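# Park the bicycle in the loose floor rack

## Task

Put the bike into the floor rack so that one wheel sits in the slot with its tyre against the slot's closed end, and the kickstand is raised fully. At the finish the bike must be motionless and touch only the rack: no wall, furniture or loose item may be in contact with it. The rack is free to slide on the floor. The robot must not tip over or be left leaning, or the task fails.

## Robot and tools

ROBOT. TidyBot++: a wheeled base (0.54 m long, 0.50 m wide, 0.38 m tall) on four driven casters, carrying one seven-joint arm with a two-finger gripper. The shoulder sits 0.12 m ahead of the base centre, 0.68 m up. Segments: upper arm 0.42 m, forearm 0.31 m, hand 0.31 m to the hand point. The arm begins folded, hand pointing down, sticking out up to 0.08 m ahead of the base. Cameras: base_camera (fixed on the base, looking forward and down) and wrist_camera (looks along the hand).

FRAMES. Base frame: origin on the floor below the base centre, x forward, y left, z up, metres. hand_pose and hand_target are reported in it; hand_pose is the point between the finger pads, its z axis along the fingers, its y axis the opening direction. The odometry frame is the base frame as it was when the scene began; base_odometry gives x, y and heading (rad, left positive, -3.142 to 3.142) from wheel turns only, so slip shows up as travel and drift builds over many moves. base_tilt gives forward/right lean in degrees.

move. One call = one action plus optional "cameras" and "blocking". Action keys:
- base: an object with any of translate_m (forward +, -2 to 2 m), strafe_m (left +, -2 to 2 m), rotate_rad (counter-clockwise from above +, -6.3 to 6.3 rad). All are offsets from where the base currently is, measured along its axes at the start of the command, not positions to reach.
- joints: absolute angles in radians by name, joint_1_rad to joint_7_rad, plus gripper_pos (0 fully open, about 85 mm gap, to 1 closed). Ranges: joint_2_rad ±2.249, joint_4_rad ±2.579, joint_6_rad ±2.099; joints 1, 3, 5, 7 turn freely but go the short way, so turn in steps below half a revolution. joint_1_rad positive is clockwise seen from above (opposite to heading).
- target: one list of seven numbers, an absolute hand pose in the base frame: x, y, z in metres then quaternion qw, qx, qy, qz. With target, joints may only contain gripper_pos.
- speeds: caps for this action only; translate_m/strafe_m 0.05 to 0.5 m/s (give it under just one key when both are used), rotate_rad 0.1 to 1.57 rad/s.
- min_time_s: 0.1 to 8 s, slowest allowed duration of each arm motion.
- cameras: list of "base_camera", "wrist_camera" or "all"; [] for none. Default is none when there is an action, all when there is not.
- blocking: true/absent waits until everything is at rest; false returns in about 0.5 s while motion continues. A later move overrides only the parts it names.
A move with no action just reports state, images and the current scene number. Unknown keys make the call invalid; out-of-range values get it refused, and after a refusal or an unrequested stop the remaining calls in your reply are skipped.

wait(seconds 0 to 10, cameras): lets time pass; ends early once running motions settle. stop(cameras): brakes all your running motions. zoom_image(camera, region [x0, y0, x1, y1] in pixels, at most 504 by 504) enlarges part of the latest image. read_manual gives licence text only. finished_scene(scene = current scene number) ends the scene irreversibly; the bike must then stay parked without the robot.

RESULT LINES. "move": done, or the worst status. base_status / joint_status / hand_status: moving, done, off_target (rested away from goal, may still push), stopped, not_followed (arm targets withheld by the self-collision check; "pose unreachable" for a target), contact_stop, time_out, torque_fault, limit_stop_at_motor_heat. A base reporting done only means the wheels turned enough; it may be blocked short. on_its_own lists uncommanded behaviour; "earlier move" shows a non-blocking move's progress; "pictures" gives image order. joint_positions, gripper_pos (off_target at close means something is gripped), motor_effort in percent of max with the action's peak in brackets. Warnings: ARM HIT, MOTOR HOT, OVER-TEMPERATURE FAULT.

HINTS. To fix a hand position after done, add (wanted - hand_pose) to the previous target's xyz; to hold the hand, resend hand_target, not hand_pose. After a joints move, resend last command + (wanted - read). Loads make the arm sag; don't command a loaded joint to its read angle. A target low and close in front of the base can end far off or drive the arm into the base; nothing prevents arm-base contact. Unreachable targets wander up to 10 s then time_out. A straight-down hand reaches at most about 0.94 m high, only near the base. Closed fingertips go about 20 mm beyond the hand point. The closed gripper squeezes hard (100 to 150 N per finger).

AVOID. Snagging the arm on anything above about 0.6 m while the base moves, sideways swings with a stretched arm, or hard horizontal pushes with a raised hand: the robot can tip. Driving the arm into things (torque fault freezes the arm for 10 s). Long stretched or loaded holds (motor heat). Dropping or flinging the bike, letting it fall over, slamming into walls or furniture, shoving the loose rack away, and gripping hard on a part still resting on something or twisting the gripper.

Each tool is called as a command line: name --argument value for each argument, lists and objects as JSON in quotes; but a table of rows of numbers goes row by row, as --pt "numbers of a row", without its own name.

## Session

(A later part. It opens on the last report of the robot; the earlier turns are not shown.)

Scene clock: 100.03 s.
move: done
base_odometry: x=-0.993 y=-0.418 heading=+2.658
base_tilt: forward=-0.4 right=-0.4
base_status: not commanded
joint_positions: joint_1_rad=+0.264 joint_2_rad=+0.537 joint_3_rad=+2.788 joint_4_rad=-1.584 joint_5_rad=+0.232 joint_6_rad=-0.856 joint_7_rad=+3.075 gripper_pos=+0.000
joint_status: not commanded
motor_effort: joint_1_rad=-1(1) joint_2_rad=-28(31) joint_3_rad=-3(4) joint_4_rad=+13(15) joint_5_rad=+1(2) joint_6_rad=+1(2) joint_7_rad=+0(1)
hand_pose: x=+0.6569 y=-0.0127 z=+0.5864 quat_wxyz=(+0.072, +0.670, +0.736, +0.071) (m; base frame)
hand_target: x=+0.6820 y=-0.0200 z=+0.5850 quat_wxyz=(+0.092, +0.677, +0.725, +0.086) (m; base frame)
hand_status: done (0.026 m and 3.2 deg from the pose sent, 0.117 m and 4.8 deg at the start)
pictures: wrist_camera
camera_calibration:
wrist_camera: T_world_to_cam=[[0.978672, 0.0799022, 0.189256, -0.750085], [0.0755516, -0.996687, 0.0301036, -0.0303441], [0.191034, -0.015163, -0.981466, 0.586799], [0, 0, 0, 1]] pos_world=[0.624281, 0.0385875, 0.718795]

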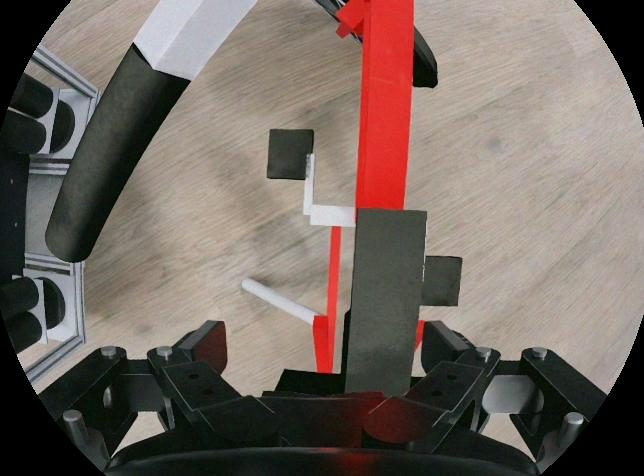

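move --target '[0.718, -0.018, 0.585, 0.0778, 0.720, 0.684, 0.082]' --cameras '["wrist_camera"]'

Scene clock: 102.27 s.
move: done
base_odometry: x=-0.993 y=-0.418 heading=+2.658
base_tilt: forward=-0.4 right=-0.4
base_status: not commanded
joint_positions: joint_1_rad=+0.232 joint_2_rad=+0.603 joint_3_rad=+2.810 joint_4_rad=-1.414 joint_5_rad=+0.234 joint_6_rad=-0.876 joint_7_rad=+2.996 gripper_pos=+0.000
joint_status: not commanded
motor_effort: joint_1_rad=+0(1) joint_2_rad=-31(32) joint_3_rad=-3(4) joint_4_rad=+14(14) joint_5_rad=+2(3) joint_6_rad=+2(2) joint_7_rad=+0(1)
hand_pose: x=+0.7206 y=-0.0139 z=+0.6057 quat_wxyz=(+0.095, +0.701, +0.699, +0.104) (m; base frame)
hand_target: x=+0.7180 y=-0.0180 z=+0.5850 quat_wxyz=(+0.078, +0.720, +0.684, +0.082) (m; base frame)
hand_status: done (0.021 m and 4.2 deg from the pose sent, 0.061 m and 8.4 deg at the start)
pictures: wrist_camera
camera_calibration:
wrist_camera: T_world_to_cam=[[0.963615, -0.0175228, 0.266718, -0.853401], [-0.0198795, -0.999784, 0.00613797, 0.0463215], [0.266553, -0.0112169, -0.963755, 0.528432], [0, 0, 0, 1]] pos_world=[0.682416, 0.0372848, 0.736612]

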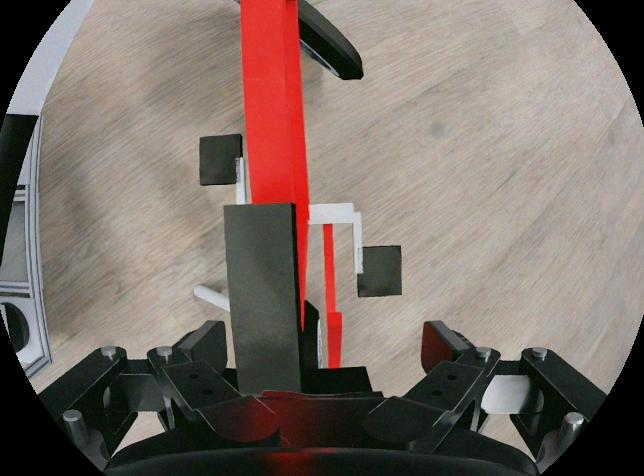

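move --target '[0.683, -0.01, 0.56, 0.0778, 0.715, 0.69, 0.082]' --cameras '["wrist_camera"]'

Scene clock: 104.40 s.
move: done
base_odometry: x=-0.993 y=-0.418 heading=+2.658
base_tilt: forward=-0.4 right=-0.3
base_status: not commanded
joint_positions: joint_1_rad=+0.233 joint_2_rad=+0.603 joint_3_rad=+2.810 joint_4_rad=-1.529 joint_5_rad=+0.242 joint_6_rad=-0.835 joint_7_rad=+2.952 gripper_pos=+0.000
joint_status: not commanded
motor_effort: joint_1_rad=-1(1) joint_2_rad=-30(32) joint_3_rad=-4(4) joint_4_rad=+13(14) joint_5_rad=+1(2) joint_6_rad=+2(2) joint_7_rad=+0(1)
hand_pose: x=+0.6821 y=-0.0082 z=+0.5687 quat_wxyz=(+0.069, +0.710, +0.696, +0.080) (m; base frame)
hand_target: x=+0.6830 y=-0.0100 z=+0.5600 quat_wxyz=(+0.078, +0.715, +0.690, +0.082) (m; base frame)
hand_status: done (0.009 m and 1.3 deg from the pose sent, 0.059 m and 3.7 deg at the start)
pictures: wrist_camera
camera_calibration:
wrist_camera: T_world_to_cam=[[0.979823, -0.0346405, 0.196841, -0.777858], [-0.0358668, -0.999353, 0.00266777, 0.064371], [0.196621, -0.00967402, -0.980432, 0.560315], [0, 0, 0, 1]] pos_world=[0.654302, 0.0428045, 0.702294]

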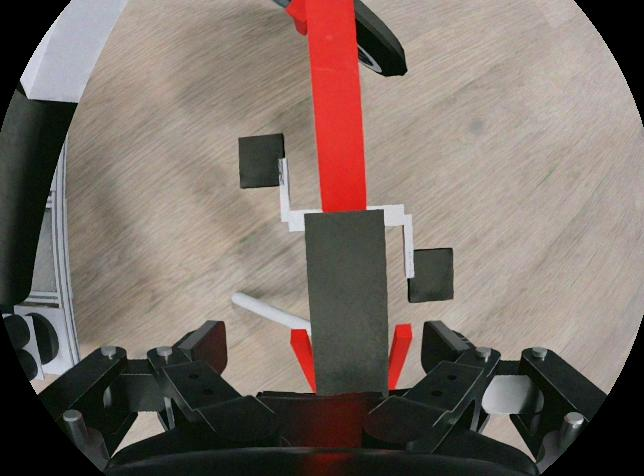

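move --target '[0.702, -0.012, 0.512, 0.0778, 0.712, 0.693, 0.082]'

move --joints '{"gripper_pos":1}' --cameras '["all"]'

Scene clock: 107.40 s.
move: done
base_odometry: x=-0.993 y=-0.418 heading=+2.658
base_tilt: forward=-0.4 right=-0.4
base_status: not commanded
joint_positions: joint_1_rad=+0.233 joint_2_rad=+0.682 joint_3_rad=+2.808 joint_4_rad=-1.529 joint_5_rad=+0.305 joint_6_rad=-0.757 joint_7_rad=+2.916 gripper_pos=+0.000
joint_status: not commanded
motor_effort: joint_1_rad=-1(1) joint_2_rad=-31(34) joint_3_rad=-4(4) joint_4_rad=+12(13) joint_5_rad=+2(2) joint_6_rad=+1(2) joint_7_rad=+0(1)
hand_pose: x=+0.6979 y=-0.0142 z=+0.5306 quat_wxyz=(+0.077, +0.709, +0.697, +0.079) (m; base frame)
hand_target: x=+0.7020 y=-0.0120 z=+0.5120 quat_wxyz=(+0.078, +0.712, +0.693, +0.082) (m; base frame)
hand_status: done (0.019 m and 0.7 deg from the pose sent, 0.060 m and 1.1 deg at the start)
pictures: none

Scene clock: 108.50 s.
move: off_target
base_odometry: x=-0.993 y=-0.418 heading=+2.658
base_tilt: forward=-0.4 right=-0.4
base_status: not commanded
joint_positions: joint_1_rad=+0.233 joint_2_rad=+0.681 joint_3_rad=+2.805 joint_4_rad=-1.528 joint_5_rad=+0.317 joint_6_rad=-0.743 joint_7_rad=+2.915 gripper_pos=+0.582
joint_status: gripper_pos off_target (ended at +0.582, target +1.000)
motor_effort: joint_1_rad=-1(2) joint_2_rad=-28(32) joint_3_rad=-4(5) joint_4_rad=+12(17) joint_5_rad=+0(3) joint_6_rad=+3(8) joint_7_rad=-1(3)
hand_pose: x=+0.7031 y=-0.0145 z=+0.5327 quat_wxyz=(+0.084, +0.705, +0.699, +0.084) (m; base frame)
hand_target: x=+0.7020 y=-0.0120 z=+0.5120 quat_wxyz=(+0.078, +0.712, +0.693, +0.082) (m; base frame)
hand_status: not commanded
pictures: base_camera, wrist_camera
camera_calibration:
wrist_camera: T_world_to_cam=[[0.974515, -0.0211037, 0.223328, -0.801732], [-0.0258172, -0.999501, 0.0182065, 0.0435096], [0.222832, -0.0235082, -0.974573, 0.499043], [0, 0, 0, 1]] pos_world=[0.67122, 0.0383, 0.664611]

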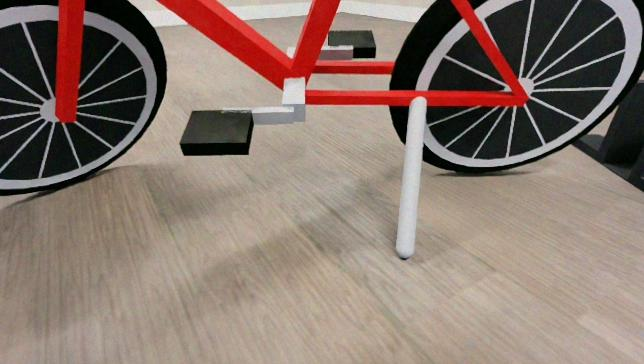

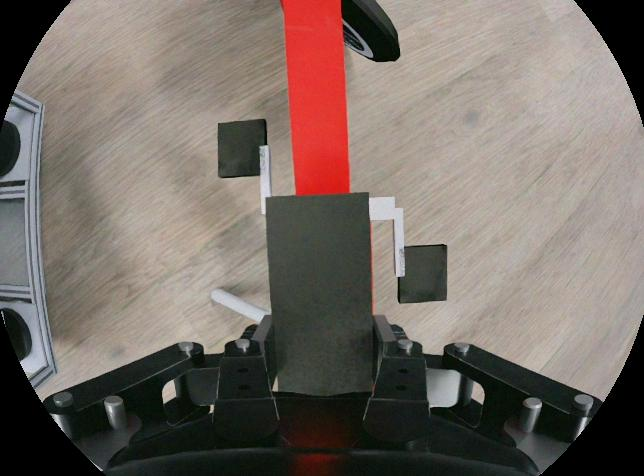

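move --base '{"translate_m":0.065}' --speeds '{"translate_m":0.06}' --target '[0.702, -0.012, 0.516, 0.037, 0.712, 0.699, 0.04]' --min_time_s 1.2

move --base '{"translate_m":0.065}' --speeds '{"translate_m":0.06}' --target '[0.702, -0.012, 0.525, 0.0, 0.712, 0.702, 0.0]' --min_time_s 1.2 --cameras '["all"]'

Scene clock: 111.37 s.
move: done
base_odometry: x=-1.051 y=-0.388 heading=+2.658
base_tilt: forward=-0.4 right=-0.3
base_status: done
joint_positions: joint_1_rad=+0.236 joint_2_rad=+0.703 joint_3_rad=+2.823 joint_4_rad=-1.428 joint_5_rad=+0.317 joint_6_rad=-0.909 joint_7_rad=+2.917 gripper_pos=+0.583
joint_status: not commanded
motor_effort: joint_1_rad=-4(5) joint_2_rad=-28(30) joint_3_rad=-6(8) joint_4_rad=+14(17) joint_5_rad=+0(2) joint_6_rad=+6(9) joint_7_rad=-2(2)
hand_pose: x=+0.6963 y=-0.0411 z=+0.5409 quat_wxyz=(+0.067, +0.722, +0.687, +0.038) (m; base frame)
hand_target: x=+0.7020 y=-0.0120 z=+0.5160 quat_wxyz=(+0.037, +0.713, +0.700, +0.040) (m; base frame)
hand_status: done (0.039 m and 3.9 deg from the pose sent, 0.017 m and 7.4 deg at the start)
pictures: none

Scene clock: 112.97 s.
move: done
base_odometry: x=-1.108 y=-0.357 heading=+2.657
base_tilt: forward=-0.4 right=-0.4
base_status: done
joint_positions: joint_1_rad=+0.196 joint_2_rad=+0.762 joint_3_rad=+2.849 joint_4_rad=-1.266 joint_5_rad=+0.280 joint_6_rad=-1.120 joint_7_rad=+2.963 gripper_pos=+0.583
joint_status: not commanded
motor_effort: joint_1_rad=-2(4) joint_2_rad=-31(33) joint_3_rad=-5(6) joint_4_rad=+14(16) joint_5_rad=+2(2) joint_6_rad=+6(8) joint_7_rad=-2(3)
hand_pose: x=+0.6957 y=-0.0392 z=+0.5481 quat_wxyz=(+0.029, +0.721, +0.692, -0.006) (m; base frame)
hand_target: x=+0.7020 y=-0.0120 z=+0.5250 quat_wxyz=(+0.000, +0.712, +0.702, +0.000) (m; base frame)
hand_status: done (0.036 m and 3.8 deg from the pose sent, 0.034 m and 9.1 deg at the start)
pictures: base_camera, wrist_camera
camera_calibration:
wrist_camera: T_world_to_cam=[[0.998302, -0.0540624, 0.0217096, -0.705873], [-0.0554841, -0.995908, 0.0713386, 0.0100933], [0.0177641, -0.072422, -0.997216, 0.668293], [0, 0, 0, 1]] pos_world=[0.693363, 0.0202899, 0.681037]

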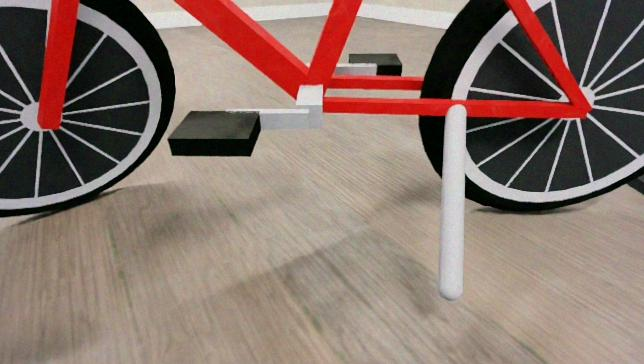

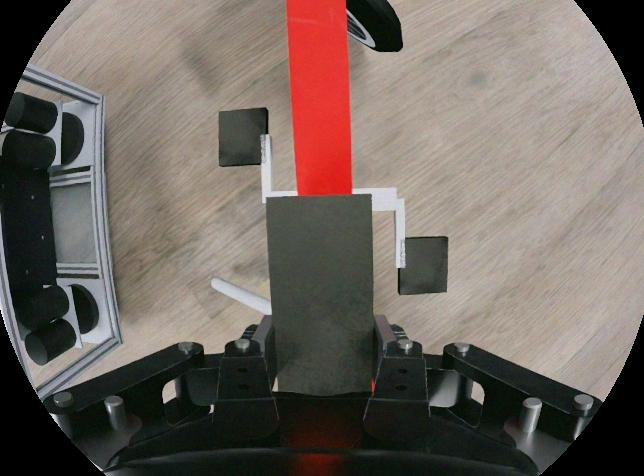

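move --base '{"strafe_m":-0.32}' --target '[0.702, 0.295, 0.53, 0.0, 0.712, 0.702, 0.0]' --min_time_s 1.7 --cameras '["all"]'

zoom_image --camera "base_camera" --region '[240, 0, 644, 300]'

Scene clock: 116.13 s.
move: done
base_odometry: x=-0.959 y=-0.074 heading=+2.658
base_tilt: forward=-0.4 right=-0.4
base_status: done
joint_positions: joint_1_rad=-0.377 joint_2_rad=+0.937 joint_3_rad=+2.938 joint_4_rad=-0.879 joint_5_rad=+0.177 joint_6_rad=-1.309 joint_7_rad=+2.610 gripper_pos=+0.585
joint_status: not commanded
motor_effort: joint_1_rad=-4(5) joint_2_rad=-38(41) joint_3_rad=-5(5) joint_4_rad=+15(16) joint_5_rad=-4(10) joint_6_rad=+3(7) joint_7_rad=-7(11)
hand_pose: x=+0.7044 y=+0.2843 z=+0.5493 quat_wxyz=(+0.008, +0.704, +0.710, +0.013) (m; base frame)
hand_target: x=+0.7020 y=+0.2950 z=+0.5300 quat_wxyz=(+0.000, +0.712, +0.702, +0.000) (m; base frame)
hand_status: done (0.022 m and 2.2 deg from the pose sent, 0.335 m and 3.8 deg at the start)
pictures: base_camera, wrist_camera
camera_calibration:
wrist_camera: T_world_to_cam=[[0.999846, -0.0039367, 0.0171308, -0.709843], [-0.00419693, -0.999876, 0.0151819, 0.328462], [0.0170689, -0.0152514, -0.999738, 0.67836], [0, 0, 0, 1]] pos_world=[0.699533, 0.335972, 0.685356]

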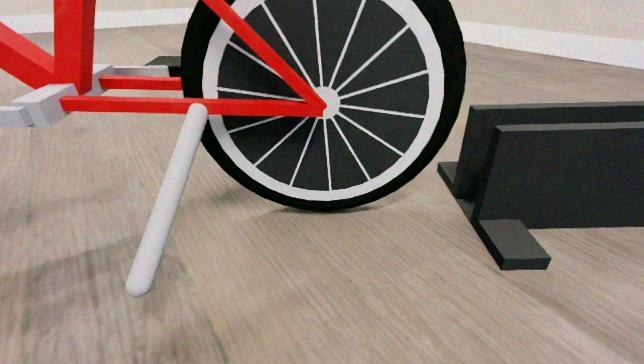

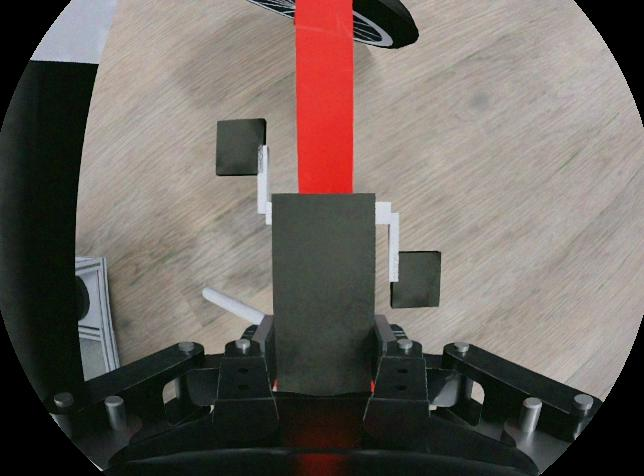

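Scaled by 1.248.

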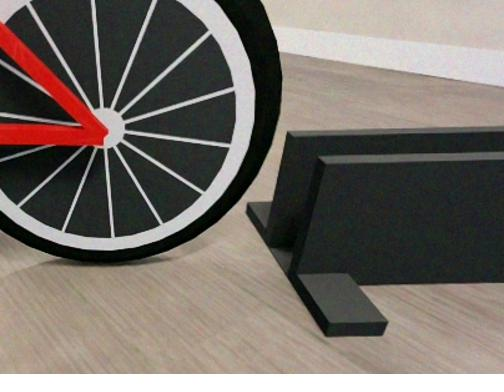

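move --target '[0.67, 0.295, 0.60, 0.0, 0.712, 0.702, 0.0]' --min_time_s 1 --cameras '["base_camera"]'

zoom_image --camera "base_camera" --region '[240, 0, 644, 300]'

Scene clock: 120.23 s.
move: done
base_odometry: x=-0.959 y=-0.074 heading=+2.658
base_tilt: forward=-0.4 right=-0.4
base_status: not commanded
joint_positions: joint_1_rad=-0.378 joint_2_rad=+0.936 joint_3_rad=+2.938 joint_4_rad=-0.879 joint_5_rad=+0.177 joint_6_rad=-1.317 joint_7_rad=+2.610 gripper_pos=+0.585
joint_status: not commanded
motor_effort: joint_1_rad=-2(3) joint_2_rad=-48(48) joint_3_rad=-6(6) joint_4_rad=+15(16) joint_5_rad=-5(5) joint_6_rad=-8(8) joint_7_rad=-5(7)
hand_pose: x=+0.7022 y=+0.2835 z=+0.5500 quat_wxyz=(+0.007, +0.704, +0.710, +0.010) (m; base frame)
hand_target: x=+0.6700 y=+0.2950 z=+0.6000 quat_wxyz=(+0.000, +0.712, +0.702, +0.000) (m; base frame)
hand_status: done (0.061 m and 1.9 deg from the pose sent, 0.062 m and 2.2 deg at the start)
pictures: base_camera

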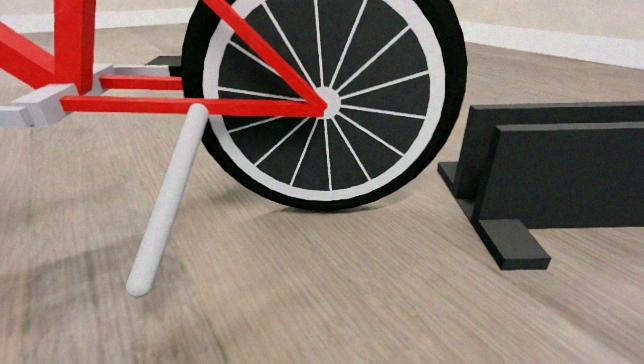

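Scaled by 1.248.

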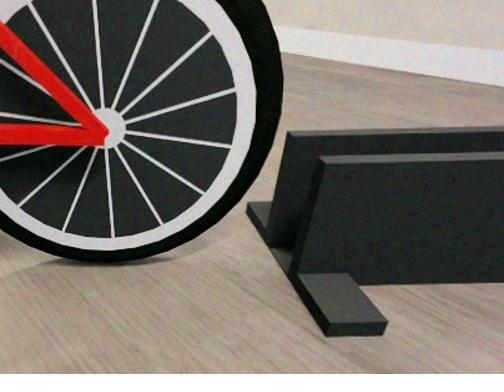

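move --base '{"translate_m":-0.04}' --speeds '{"translate_m":0.05}' --cameras '["base_camera"]'

Scene clock: 122.27 s.
move: done
base_odometry: x=-0.924 y=-0.092 heading=+2.658
base_tilt: forward=-0.4 right=-0.4
base_status: done
joint_positions: joint_1_rad=-0.393 joint_2_rad=+0.935 joint_3_rad=+2.939 joint_4_rad=-0.881 joint_5_rad=+0.177 joint_6_rad=-1.323 joint_7_rad=+2.607 gripper_pos=+0.586
joint_status: not commanded
motor_effort: joint_1_rad=-1(4) joint_2_rad=-54(56) joint_3_rad=-6(7) joint_4_rad=+18(19) joint_5_rad=-4(6) joint_6_rad=-9(11) joint_7_rad=-2(5)
hand_pose: x=+0.6958 y=+0.2909 z=+0.5500 quat_wxyz=(+0.007, +0.699, +0.715, +0.006) (m; base frame)
hand_target: x=+0.6700 y=+0.2950 z=+0.6000 quat_wxyz=(+0.000, +0.712, +0.702, +0.000) (m; base frame)
hand_status: not commanded
pictures: base_camera

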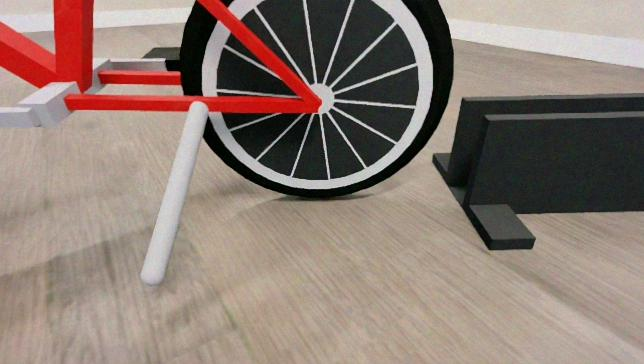

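move --base '{"translate_m":0.006,"strafe_m":-0.12}' --speeds '{"strafe_m":0.08}' --cameras '["all"]'

zoom_image --camera "base_camera" --region '[240, 0, 644, 300]'

Scene clock: 125.87 s.
move: done
base_odometry: x=-0.873 y=+0.017 heading=+2.658
base_tilt: forward=-0.4 right=-0.4
base_status: done
joint_positions: joint_1_rad=-0.430 joint_2_rad=+0.942 joint_3_rad=+2.921 joint_4_rad=-0.885 joint_5_rad=+0.153 joint_6_rad=-1.324 joint_7_rad=+2.518 gripper_pos=+0.586
joint_status: not commanded
motor_effort: joint_1_rad=+4(8) joint_2_rad=-59(67) joint_3_rad=-2(5) joint_4_rad=+18(21) joint_5_rad=+8(11) joint_6_rad=-11(17) joint_7_rad=+10(12)
hand_pose: x=+0.6735 y=+0.3246 z=+0.5452 quat_wxyz=(-0.014, +0.716, +0.698, +0.005) (m; base frame)
hand_target: x=+0.6700 y=+0.2950 z=+0.6000 quat_wxyz=(+0.000, +0.712, +0.702, +0.000) (m; base frame)
hand_status: not commanded
pictures: base_camera, wrist_camera
camera_calibration:
wrist_camera: T_world_to_cam=[[0.998976, -0.0371559, -0.0258191, -0.643969], [-0.0372834, -0.999295, -0.00447477, 0.401495], [-0.0256346, 0.00543281, -0.999657, 0.697509], [0, 0, 0, 1]] pos_world=[0.676159, 0.373495, 0.682439]

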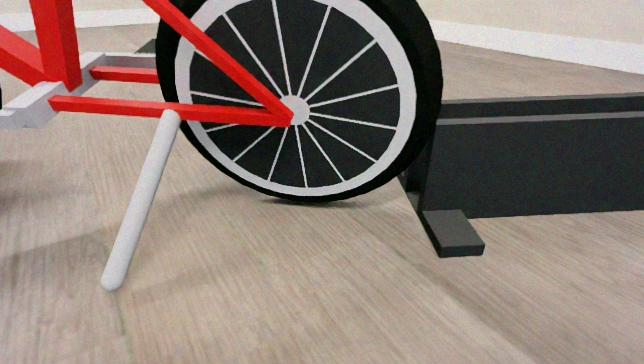

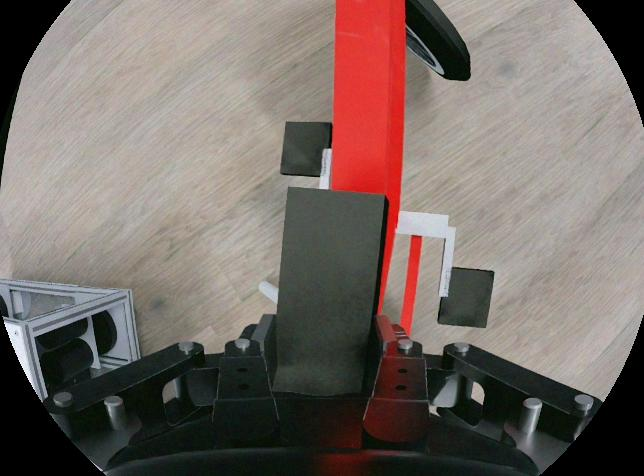

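Scaled by 1.248.

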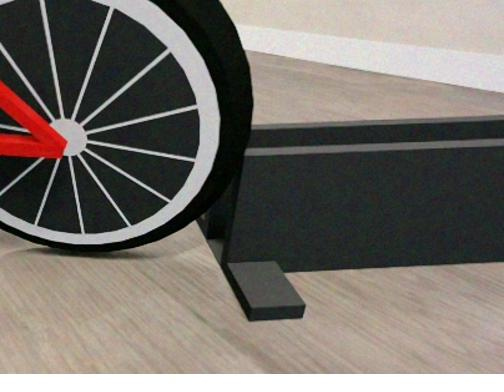

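move --target '[0.705, 0.295, 0.575, 0.0, 0.629, 0.777, 0.0]' --min_time_s 1 --cameras '["all"]'

zoom_image --camera "base_camera" --region '[240, 0, 644, 300]'

Scene clock: 128.67 s.
move: off_target
base_odometry: x=-0.873 y=+0.017 heading=+2.658
base_tilt: forward=-0.4 right=-0.4
base_status: not commanded
joint_positions: joint_1_rad=-0.416 joint_2_rad=+0.984 joint_3_rad=+2.921 joint_4_rad=-0.780 joint_5_rad=+0.152 joint_6_rad=-1.371 joint_7_rad=+2.612 gripper_pos=+0.586
joint_status: not commanded
motor_effort: joint_1_rad=+2(4) joint_2_rad=-54(60) joint_3_rad=-2(4) joint_4_rad=+17(19) joint_5_rad=+12(12) joint_6_rad=-6(11) joint_7_rad=+17(18)
hand_pose: x=+0.6974 y=+0.3219 z=+0.5504 quat_wxyz=(-0.014, +0.694, +0.720, +0.014) (m; base frame)
hand_target: x=+0.7050 y=+0.2950 z=+0.5750 quat_wxyz=(+0.000, +0.629, +0.777, +0.000) (m; base frame)
hand_status: off_target (0.037 m and 10.2 deg from the pose sent, 0.052 m and 13.6 deg at the start)
pictures: base_camera, wrist_camera
camera_calibration:
wrist_camera: T_world_to_cam=[[0.999616, 0.0249204, -0.0121031, -0.695755], [0.0247106, -0.999547, -0.0171813, 0.363493], [-0.0125258, 0.0168757, -0.999779, 0.690509], [0, 0, 0, 1]] pos_world=[0.695155, 0.369014, 0.688181]

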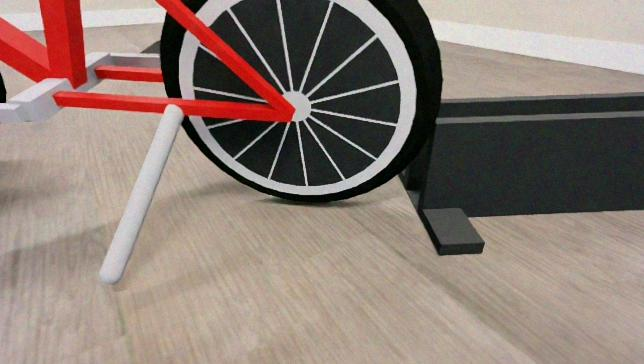

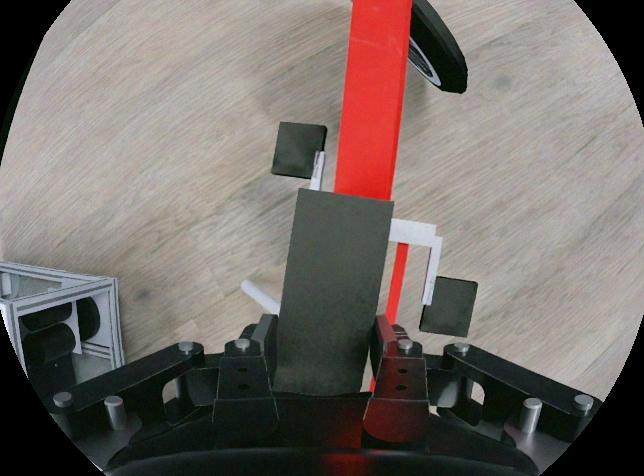

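Scaled by 1.248.

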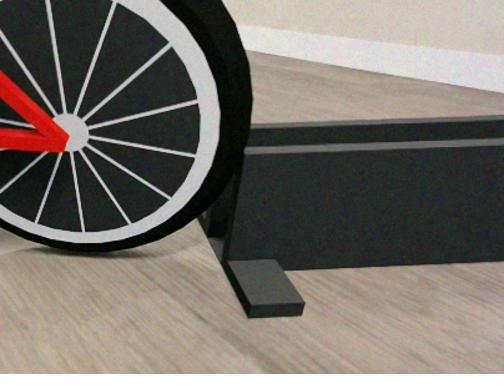

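move --base '{"translate_m":-0.005,"strafe_m":-0.08}' --speeds '{"strafe_m":0.08}' --cameras '["all"]'

zoom_image --camera "base_camera" --region '[240, 0, 644, 300]'

Scene clock: 132.67 s.
move: done
base_odometry: x=-0.832 y=+0.085 heading=+2.658
base_tilt: forward=-0.4 right=-0.4
base_status: done
joint_positions: joint_1_rad=-0.427 joint_2_rad=+0.994 joint_3_rad=+2.909 joint_4_rad=-0.763 joint_5_rad=+0.130 joint_6_rad=-1.374 joint_7_rad=+2.619 gripper_pos=+0.586
joint_status: not commanded
motor_effort: joint_1_rad=+4(9) joint_2_rad=-51(57) joint_3_rad=-1(2) joint_4_rad=+15(17) joint_5_rad=+12(16) joint_6_rad=-7(14) joint_7_rad=+17(21)
hand_pose: x=+0.6912 y=+0.3406 z=+0.5503 quat_wxyz=(-0.029, +0.687, +0.726, +0.021) (m; base frame)
hand_target: x=+0.7050 y=+0.2950 z=+0.5750 quat_wxyz=(+0.000, +0.629, +0.777, +0.000) (m; base frame)
hand_status: not commanded
pictures: base_camera, wrist_camera
camera_calibration:
wrist_camera: T_world_to_cam=[[0.998807, 0.0429796, -0.0231945, -0.689589], [0.0418224, -0.997959, -0.0482585, 0.387111], [-0.0252213, 0.0472309, -0.998566, 0.687789], [0, 0, 0, 1]] pos_world=[0.689923, 0.383474, 0.689489]

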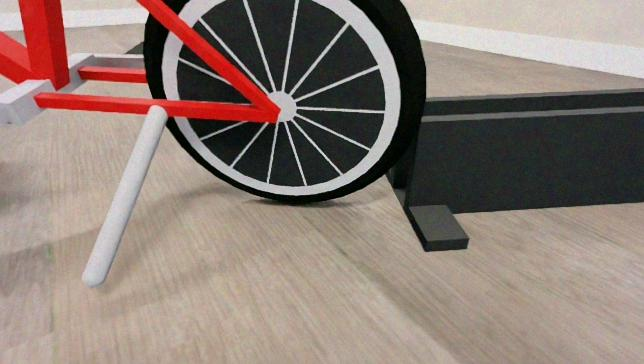

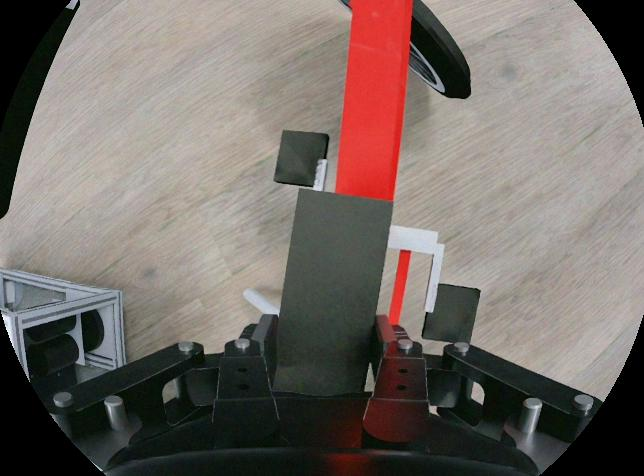

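Scaled by 1.248.

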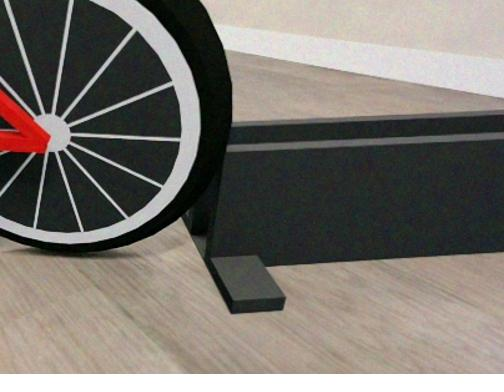

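move --base '{"translate_m":0.05,"strafe_m":0.05}' --speeds '{"strafe_m":0.08}'

move --target '[0.72, 0.295, 0.575, 0.0, 0.64, 0.768, 0.0]' --cameras '["all"]'

zoom_image --camera "base_camera" --region '[240, 0, 644, 300]'

Scene clock: 135.63 s.
move: done
base_odometry: x=-0.899 y=+0.064 heading=+2.658
base_tilt: forward=-0.4 right=-0.4
base_status: done
joint_positions: joint_1_rad=-0.405 joint_2_rad=+0.987 joint_3_rad=+2.917 joint_4_rad=-0.757 joint_5_rad=+0.130 joint_6_rad=-1.439 joint_7_rad=+2.679 gripper_pos=+0.586
joint_status: not commanded
motor_effort: joint_1_rad=+1(5) joint_2_rad=-45(53) joint_3_rad=-2(4) joint_4_rad=+16(17) joint_5_rad=+8(14) joint_6_rad=+0(7) joint_7_rad=+11(18)
hand_pose: x=+0.6861 y=+0.3146 z=+0.5560 quat_wxyz=(-0.032, +0.674, +0.738, -0.005) (m; base frame)
hand_target: x=+0.7050 y=+0.2950 z=+0.5750 quat_wxyz=(+0.000, +0.629, +0.777, +0.000) (m; base frame)
hand_status: not commanded
pictures: none

Scene clock: 136.63 s.
move: off_target
base_odometry: x=-0.899 y=+0.064 heading=+2.658
base_tilt: forward=-0.4 right=-0.5
base_status: not commanded
joint_positions: joint_1_rad=-0.408 joint_2_rad=+1.016 joint_3_rad=+2.946 joint_4_rad=-0.683 joint_5_rad=+0.130 joint_6_rad=-1.478 joint_7_rad=+2.686 gripper_pos=+0.586
joint_status: not commanded
motor_effort: joint_1_rad=+1(3) joint_2_rad=-49(52) joint_3_rad=-2(3) joint_4_rad=+17(19) joint_5_rad=+7(8) joint_6_rad=+1(2) joint_7_rad=+9(10)
hand_pose: x=+0.7022 y=+0.3067 z=+0.5575 quat_wxyz=(-0.021, +0.681, +0.732, -0.007) (m; base frame)
hand_target: x=+0.7200 y=+0.2950 z=+0.5750 quat_wxyz=(+0.000, +0.640, +0.768, +0.000) (m; base frame)
hand_status: off_target (0.028 m and 6.7 deg from the pose sent, 0.044 m and 6.4 deg at the start)
pictures: base_camera, wrist_camera
camera_calibration:
wrist_camera: T_world_to_cam=[[0.996851, 0.0603052, -0.0514861, -0.687053], [0.0604524, -0.99817, 0.00130544, 0.312508], [-0.0513131, -0.00441379, -0.998673, 0.731039], [0, 0, 0, 1]] pos_world=[0.703509, 0.356596, 0.694287]

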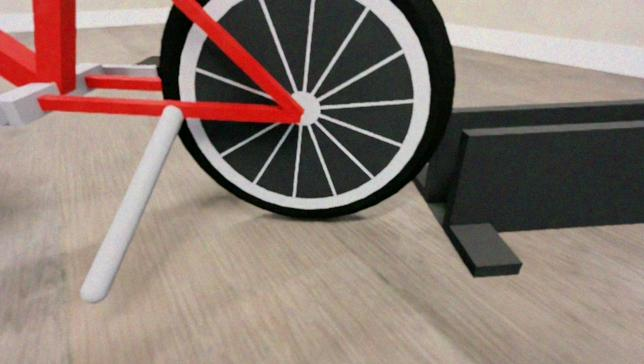

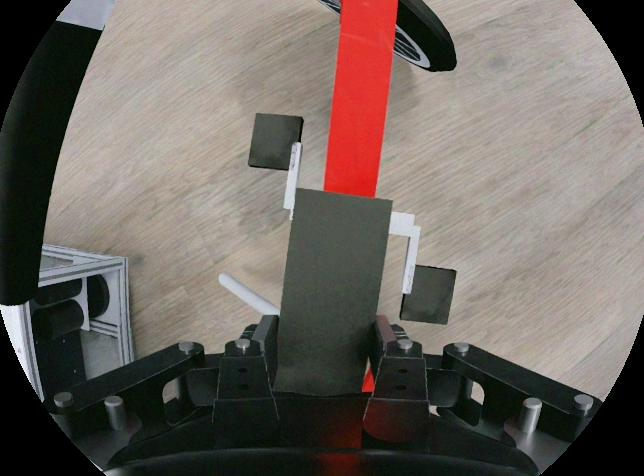

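Scaled by 1.248.

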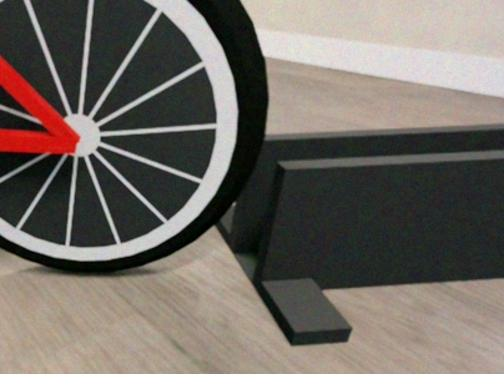

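move --base '{"translate_m":0.04,"strafe_m":0.0}' --speeds '{"translate_m":0.08}'

move --base '{"translate_m":0.0,"strafe_m":-0.11}' --speeds '{"strafe_m":0.08}' --cameras '["all"]'

zoom_image --camera "base_camera" --region '[240, 0, 644, 300]'

Scene clock: 139.00 s.
move: done
base_odometry: x=-0.935 y=+0.083 heading=+2.658
base_tilt: forward=-0.3 right=-0.4
base_status: done
joint_positions: joint_1_rad=-0.409 joint_2_rad=+1.020 joint_3_rad=+2.947 joint_4_rad=-0.674 joint_5_rad=+0.130 joint_6_rad=-1.491 joint_7_rad=+2.692 gripper_pos=+0.586
joint_status: not commanded
motor_effort: joint_1_rad=+2(3) joint_2_rad=-49(52) joint_3_rad=-1(3) joint_4_rad=+17(20) joint_5_rad=+7(9) joint_6_rad=+1(3) joint_7_rad=+8(11)
hand_pose: x=+0.7011 y=+0.3057 z=+0.5581 quat_wxyz=(-0.022, +0.679, +0.734, -0.010) (m; base frame)
hand_target: x=+0.7200 y=+0.2950 z=+0.5750 quat_wxyz=(+0.000, +0.640, +0.768, +0.000) (m; base frame)
hand_status: not commanded
pictures: none

Scene clock: 140.90 s.
move: done
base_odometry: x=-0.884 y=+0.180 heading=+2.658
base_tilt: forward=-0.4 right=-0.4
base_status: done
joint_positions: joint_1_rad=-0.432 joint_2_rad=+1.025 joint_3_rad=+2.942 joint_4_rad=-0.662 joint_5_rad=+0.112 joint_6_rad=-1.484 joint_7_rad=+2.692 gripper_pos=+0.586
joint_status: not commanded
motor_effort: joint_1_rad=+4(7) joint_2_rad=-51(54) joint_3_rad=+1(3) joint_4_rad=+16(18) joint_5_rad=+12(15) joint_6_rad=-3(9) joint_7_rad=+13(17)
hand_pose: x=+0.6951 y=+0.3284 z=+0.5587 quat_wxyz=(-0.031, +0.671, +0.741, +0.000) (m; base frame)
hand_target: x=+0.7200 y=+0.2950 z=+0.5750 quat_wxyz=(+0.000, +0.640, +0.768, +0.000) (m; base frame)
hand_status: not commanded
pictures: base_camera, wrist_camera
camera_calibration:
wrist_camera: T_world_to_cam=[[0.99456, 0.0882986, -0.0552599, -0.686751], [0.0871849, -0.995944, -0.0222539, 0.328462], [-0.0570007, 0.017315, -0.998224, 0.728546], [0, 0, 0, 1]] pos_world=[0.695906, 0.375154, 0.696612]

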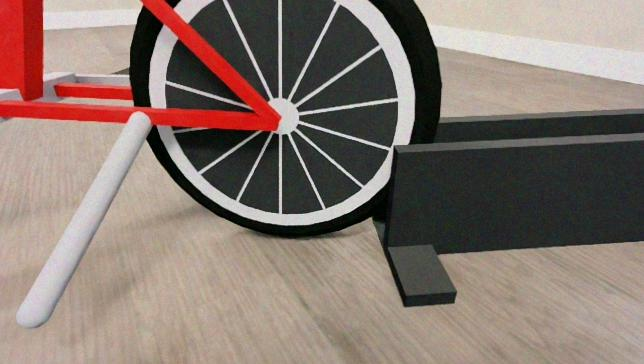

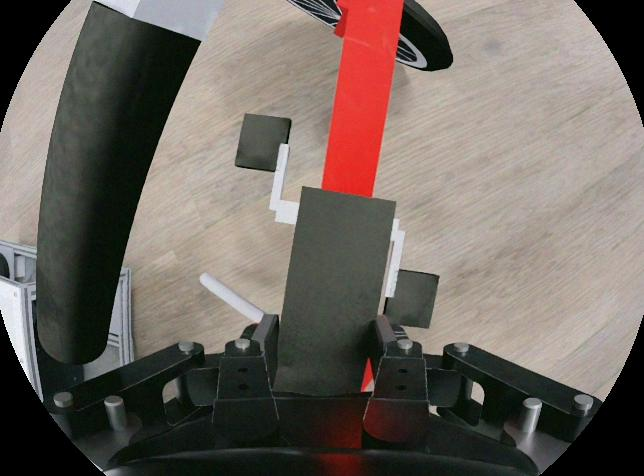

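Scaled by 1.248.

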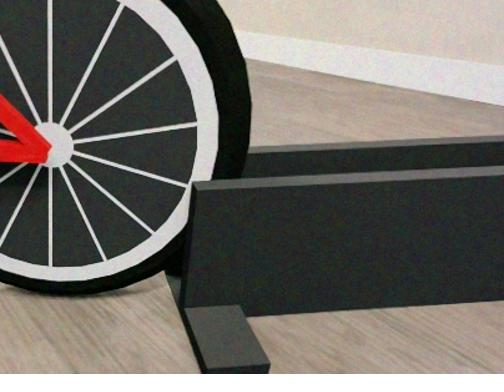

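move --base '{"translate_m":-0.015,"strafe_m":-0.12}' --speeds '{"strafe_m":0.08}' --cameras '["all"]'

Scene clock: 143.80 s.
move: done
base_odometry: x=-0.815 y=+0.279 heading=+2.658
base_tilt: forward=-0.4 right=-0.4
base_status: done
joint_positions: joint_1_rad=-0.456 joint_2_rad=+1.029 joint_3_rad=+2.931 joint_4_rad=-0.655 joint_5_rad=+0.102 joint_6_rad=-1.477 joint_7_rad=+2.693 gripper_pos=+0.586
joint_status: not commanded
motor_effort: joint_1_rad=+6(11) joint_2_rad=-51(56) joint_3_rad=+2(4) joint_4_rad=+15(18) joint_5_rad=+11(17) joint_6_rad=-6(10) joint_7_rad=+10(16)
hand_pose: x=+0.6863 y=+0.3509 z=+0.5589 quat_wxyz=(-0.039, +0.660, +0.750, +0.007) (m; base frame)
hand_target: x=+0.7200 y=+0.2950 z=+0.5750 quat_wxyz=(+0.000, +0.640, +0.768, +0.000) (m; base frame)
hand_status: not commanded
pictures: base_camera, wrist_camera
camera_calibration:
wrist_camera: T_world_to_cam=[[0.991586, 0.117549, -0.0542249, -0.688779], [0.115231, -0.992361, -0.0440609, 0.343299], [-0.05899, 0.0374418, -0.997556, 0.721824], [0, 0, 0, 1]] pos_world=[0.686005, 0.394616, 0.697837]

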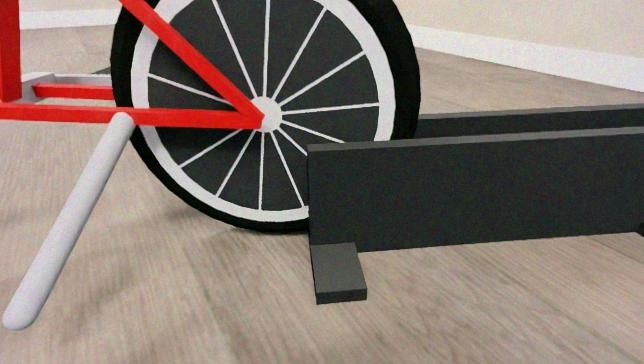

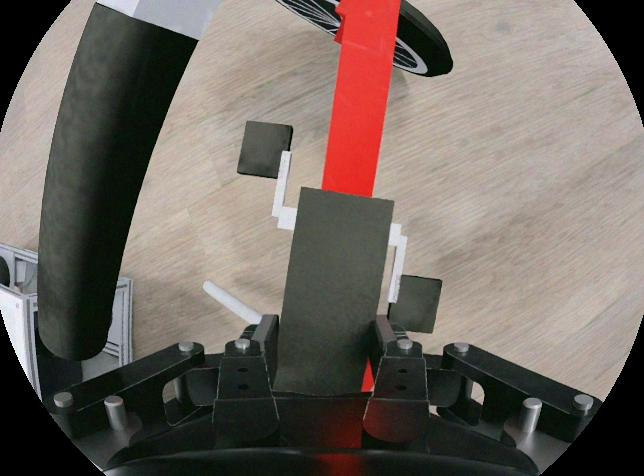

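move --base '{"translate_m":0.0,"strafe_m":-0.18}' --speeds '{"strafe_m":0.1}' --cameras '["all"]'

Scene clock: 147.10 s.
move: done
base_odometry: x=-0.731 y=+0.439 heading=+2.658
base_tilt: forward=-0.4 right=-0.4
base_status: done
joint_positions: joint_1_rad=-0.482 joint_2_rad=+1.034 joint_3_rad=+2.911 joint_4_rad=-0.644 joint_5_rad=+0.083 joint_6_rad=-1.464 joint_7_rad=+2.705 gripper_pos=+0.586
joint_status: not commanded
motor_effort: joint_1_rad=+11(16) joint_2_rad=-52(58) joint_3_rad=+4(7) joint_4_rad=+15(17) joint_5_rad=+13(19) joint_6_rad=-8(12) joint_7_rad=+7(15)
hand_pose: x=+0.6750 y=+0.3812 z=+0.5607 quat_wxyz=(-0.054, +0.643, +0.764, +0.021) (m; base frame)
hand_target: x=+0.7200 y=+0.2950 z=+0.5750 quat_wxyz=(+0.000, +0.640, +0.768, +0.000) (m; base frame)
hand_status: not commanded
pictures: base_camera, wrist_camera
camera_calibration:
wrist_camera: T_world_to_cam=[[0.985524, 0.161701, -0.050939, -0.695648], [0.157003, -0.983875, -0.0856724, 0.366667], [-0.0639709, 0.0764347, -0.99502, 0.708844], [0, 0, 0, 1]] pos_world=[0.673356, 0.419062, 0.701292]

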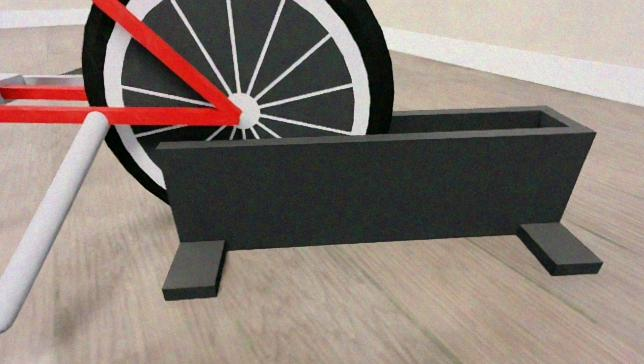

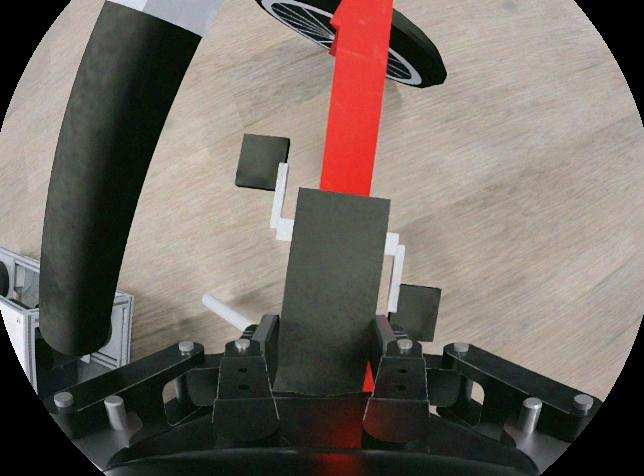

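move --base '{"translate_m":0.0,"strafe_m":-0.18}' --speeds '{"strafe_m":0.1}'

move --base '{"translate_m":0.0,"strafe_m":-0.06}' --speeds '{"strafe_m":0.06}' --cameras '["all"]'

zoom_image --camera "base_camera" --region '[300, 60, 500, 180]'

Scene clock: 150.30 s.
move: done
base_odometry: x=-0.648 y=+0.598 heading=+2.658
base_tilt: forward=-0.4 right=-0.4
base_status: done
joint_positions: joint_1_rad=-0.488 joint_2_rad=+1.036 joint_3_rad=+2.908 joint_4_rad=-0.642 joint_5_rad=+0.076 joint_6_rad=-1.457 joint_7_rad=+2.720 gripper_pos=+0.586
joint_status: not commanded
motor_effort: joint_1_rad=+12(17) joint_2_rad=-50(55) joint_3_rad=+4(7) joint_4_rad=+15(18) joint_5_rad=+12(19) joint_6_rad=-8(12) joint_7_rad=+5(11)
hand_pose: x=+0.6729 y=+0.3887 z=+0.5609 quat_wxyz=(-0.058, +0.634, +0.770, +0.026) (m; base frame)
hand_target: x=+0.7200 y=+0.2950 z=+0.5750 quat_wxyz=(+0.000, +0.640, +0.768, +0.000) (m; base frame)
hand_status: not commanded
pictures: none

Scene clock: 151.80 s.
move: done
base_odometry: x=-0.620 y=+0.651 heading=+2.659
base_tilt: forward=-0.4 right=-0.4
base_status: done
joint_positions: joint_1_rad=-0.495 joint_2_rad=+1.037 joint_3_rad=+2.906 joint_4_rad=-0.640 joint_5_rad=+0.076 joint_6_rad=-1.455 joint_7_rad=+2.721 gripper_pos=+0.586
joint_status: not commanded
motor_effort: joint_1_rad=+13(18) joint_2_rad=-52(55) joint_3_rad=+5(8) joint_4_rad=+14(17) joint_5_rad=+12(18) joint_6_rad=-10(14) joint_7_rad=+6(8)
hand_pose: x=+0.6710 y=+0.3939 z=+0.5611 quat_wxyz=(-0.058, +0.631, +0.773, +0.028) (m; base frame)
hand_target: x=+0.7200 y=+0.2950 z=+0.5750 quat_wxyz=(+0.000, +0.640, +0.768, +0.000) (m; base frame)
hand_status: not commanded
pictures: base_camera, wrist_camera
camera_calibration:
wrist_camera: T_world_to_cam=[[0.980633, 0.190871, -0.0439018, -0.705938], [0.185665, -0.977317, -0.101885, 0.367177], [-0.062353, 0.0917612, -0.993827, 0.700234], [0, 0, 0, 1]] pos_world=[0.667756, 0.429338, 0.702329]

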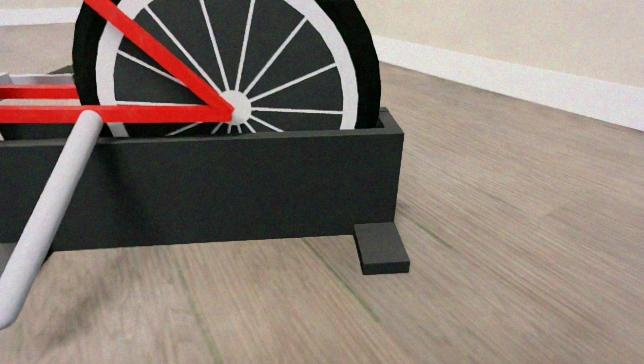

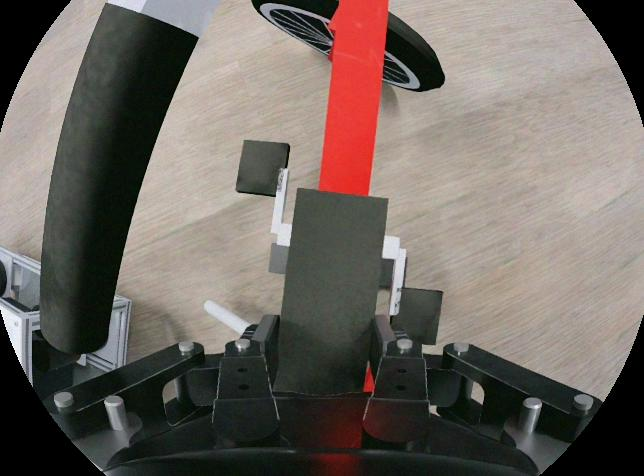

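Scaled by 2.520.

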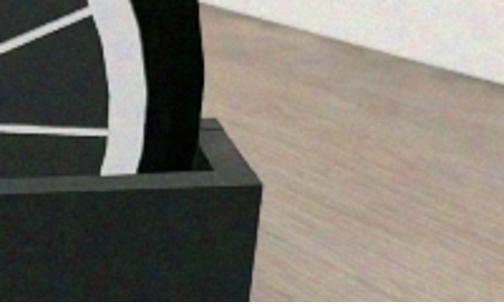

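move --base '{"translate_m":0.003,"strafe_m":-0.04}' --speeds '{"strafe_m":0.05}' --cameras '["all"]'

zoom_image --camera "base_camera" --region '[300, 60, 460, 180]'

Scene clock: 153.77 s.
move: done
base_odometry: x=-0.604 y=+0.687 heading=+2.659
base_tilt: forward=-0.4 right=-0.4
base_status: done
joint_positions: joint_1_rad=-0.509 joint_2_rad=+1.037 joint_3_rad=+2.901 joint_4_rad=-0.639 joint_5_rad=+0.075 joint_6_rad=-1.447 joint_7_rad=+2.721 gripper_pos=+0.586
joint_status: not commanded
motor_effort: joint_1_rad=+15(19) joint_2_rad=-53(55) joint_3_rad=+6(9) joint_4_rad=+14(16) joint_5_rad=+17(20) joint_6_rad=-13(16) joint_7_rad=+8(10)
hand_pose: x=+0.6658 y=+0.4056 z=+0.5614 quat_wxyz=(-0.060, +0.625, +0.778, +0.032) (m; base frame)
hand_target: x=+0.7200 y=+0.2950 z=+0.5750 quat_wxyz=(+0.000, +0.640, +0.768, +0.000) (m; base frame)
hand_status: not commanded
pictures: base_camera, wrist_camera
camera_calibration:
wrist_camera: T_world_to_cam=[[0.977643, 0.206649, -0.0388618, -0.710229], [0.201306, -0.973227, -0.110928, 0.372574], [-0.0607445, 0.100625, -0.993068, 0.694075], [0, 0, 0, 1]] pos_world=[0.66151, 0.439526, 0.702992]

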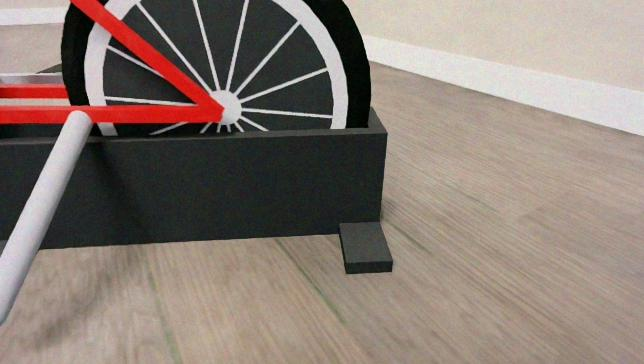

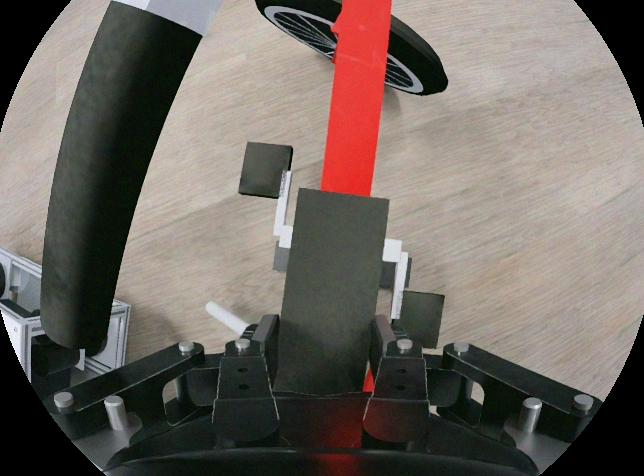

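Scaled by 3.150.

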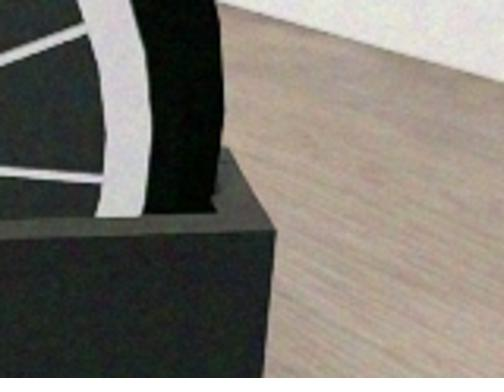

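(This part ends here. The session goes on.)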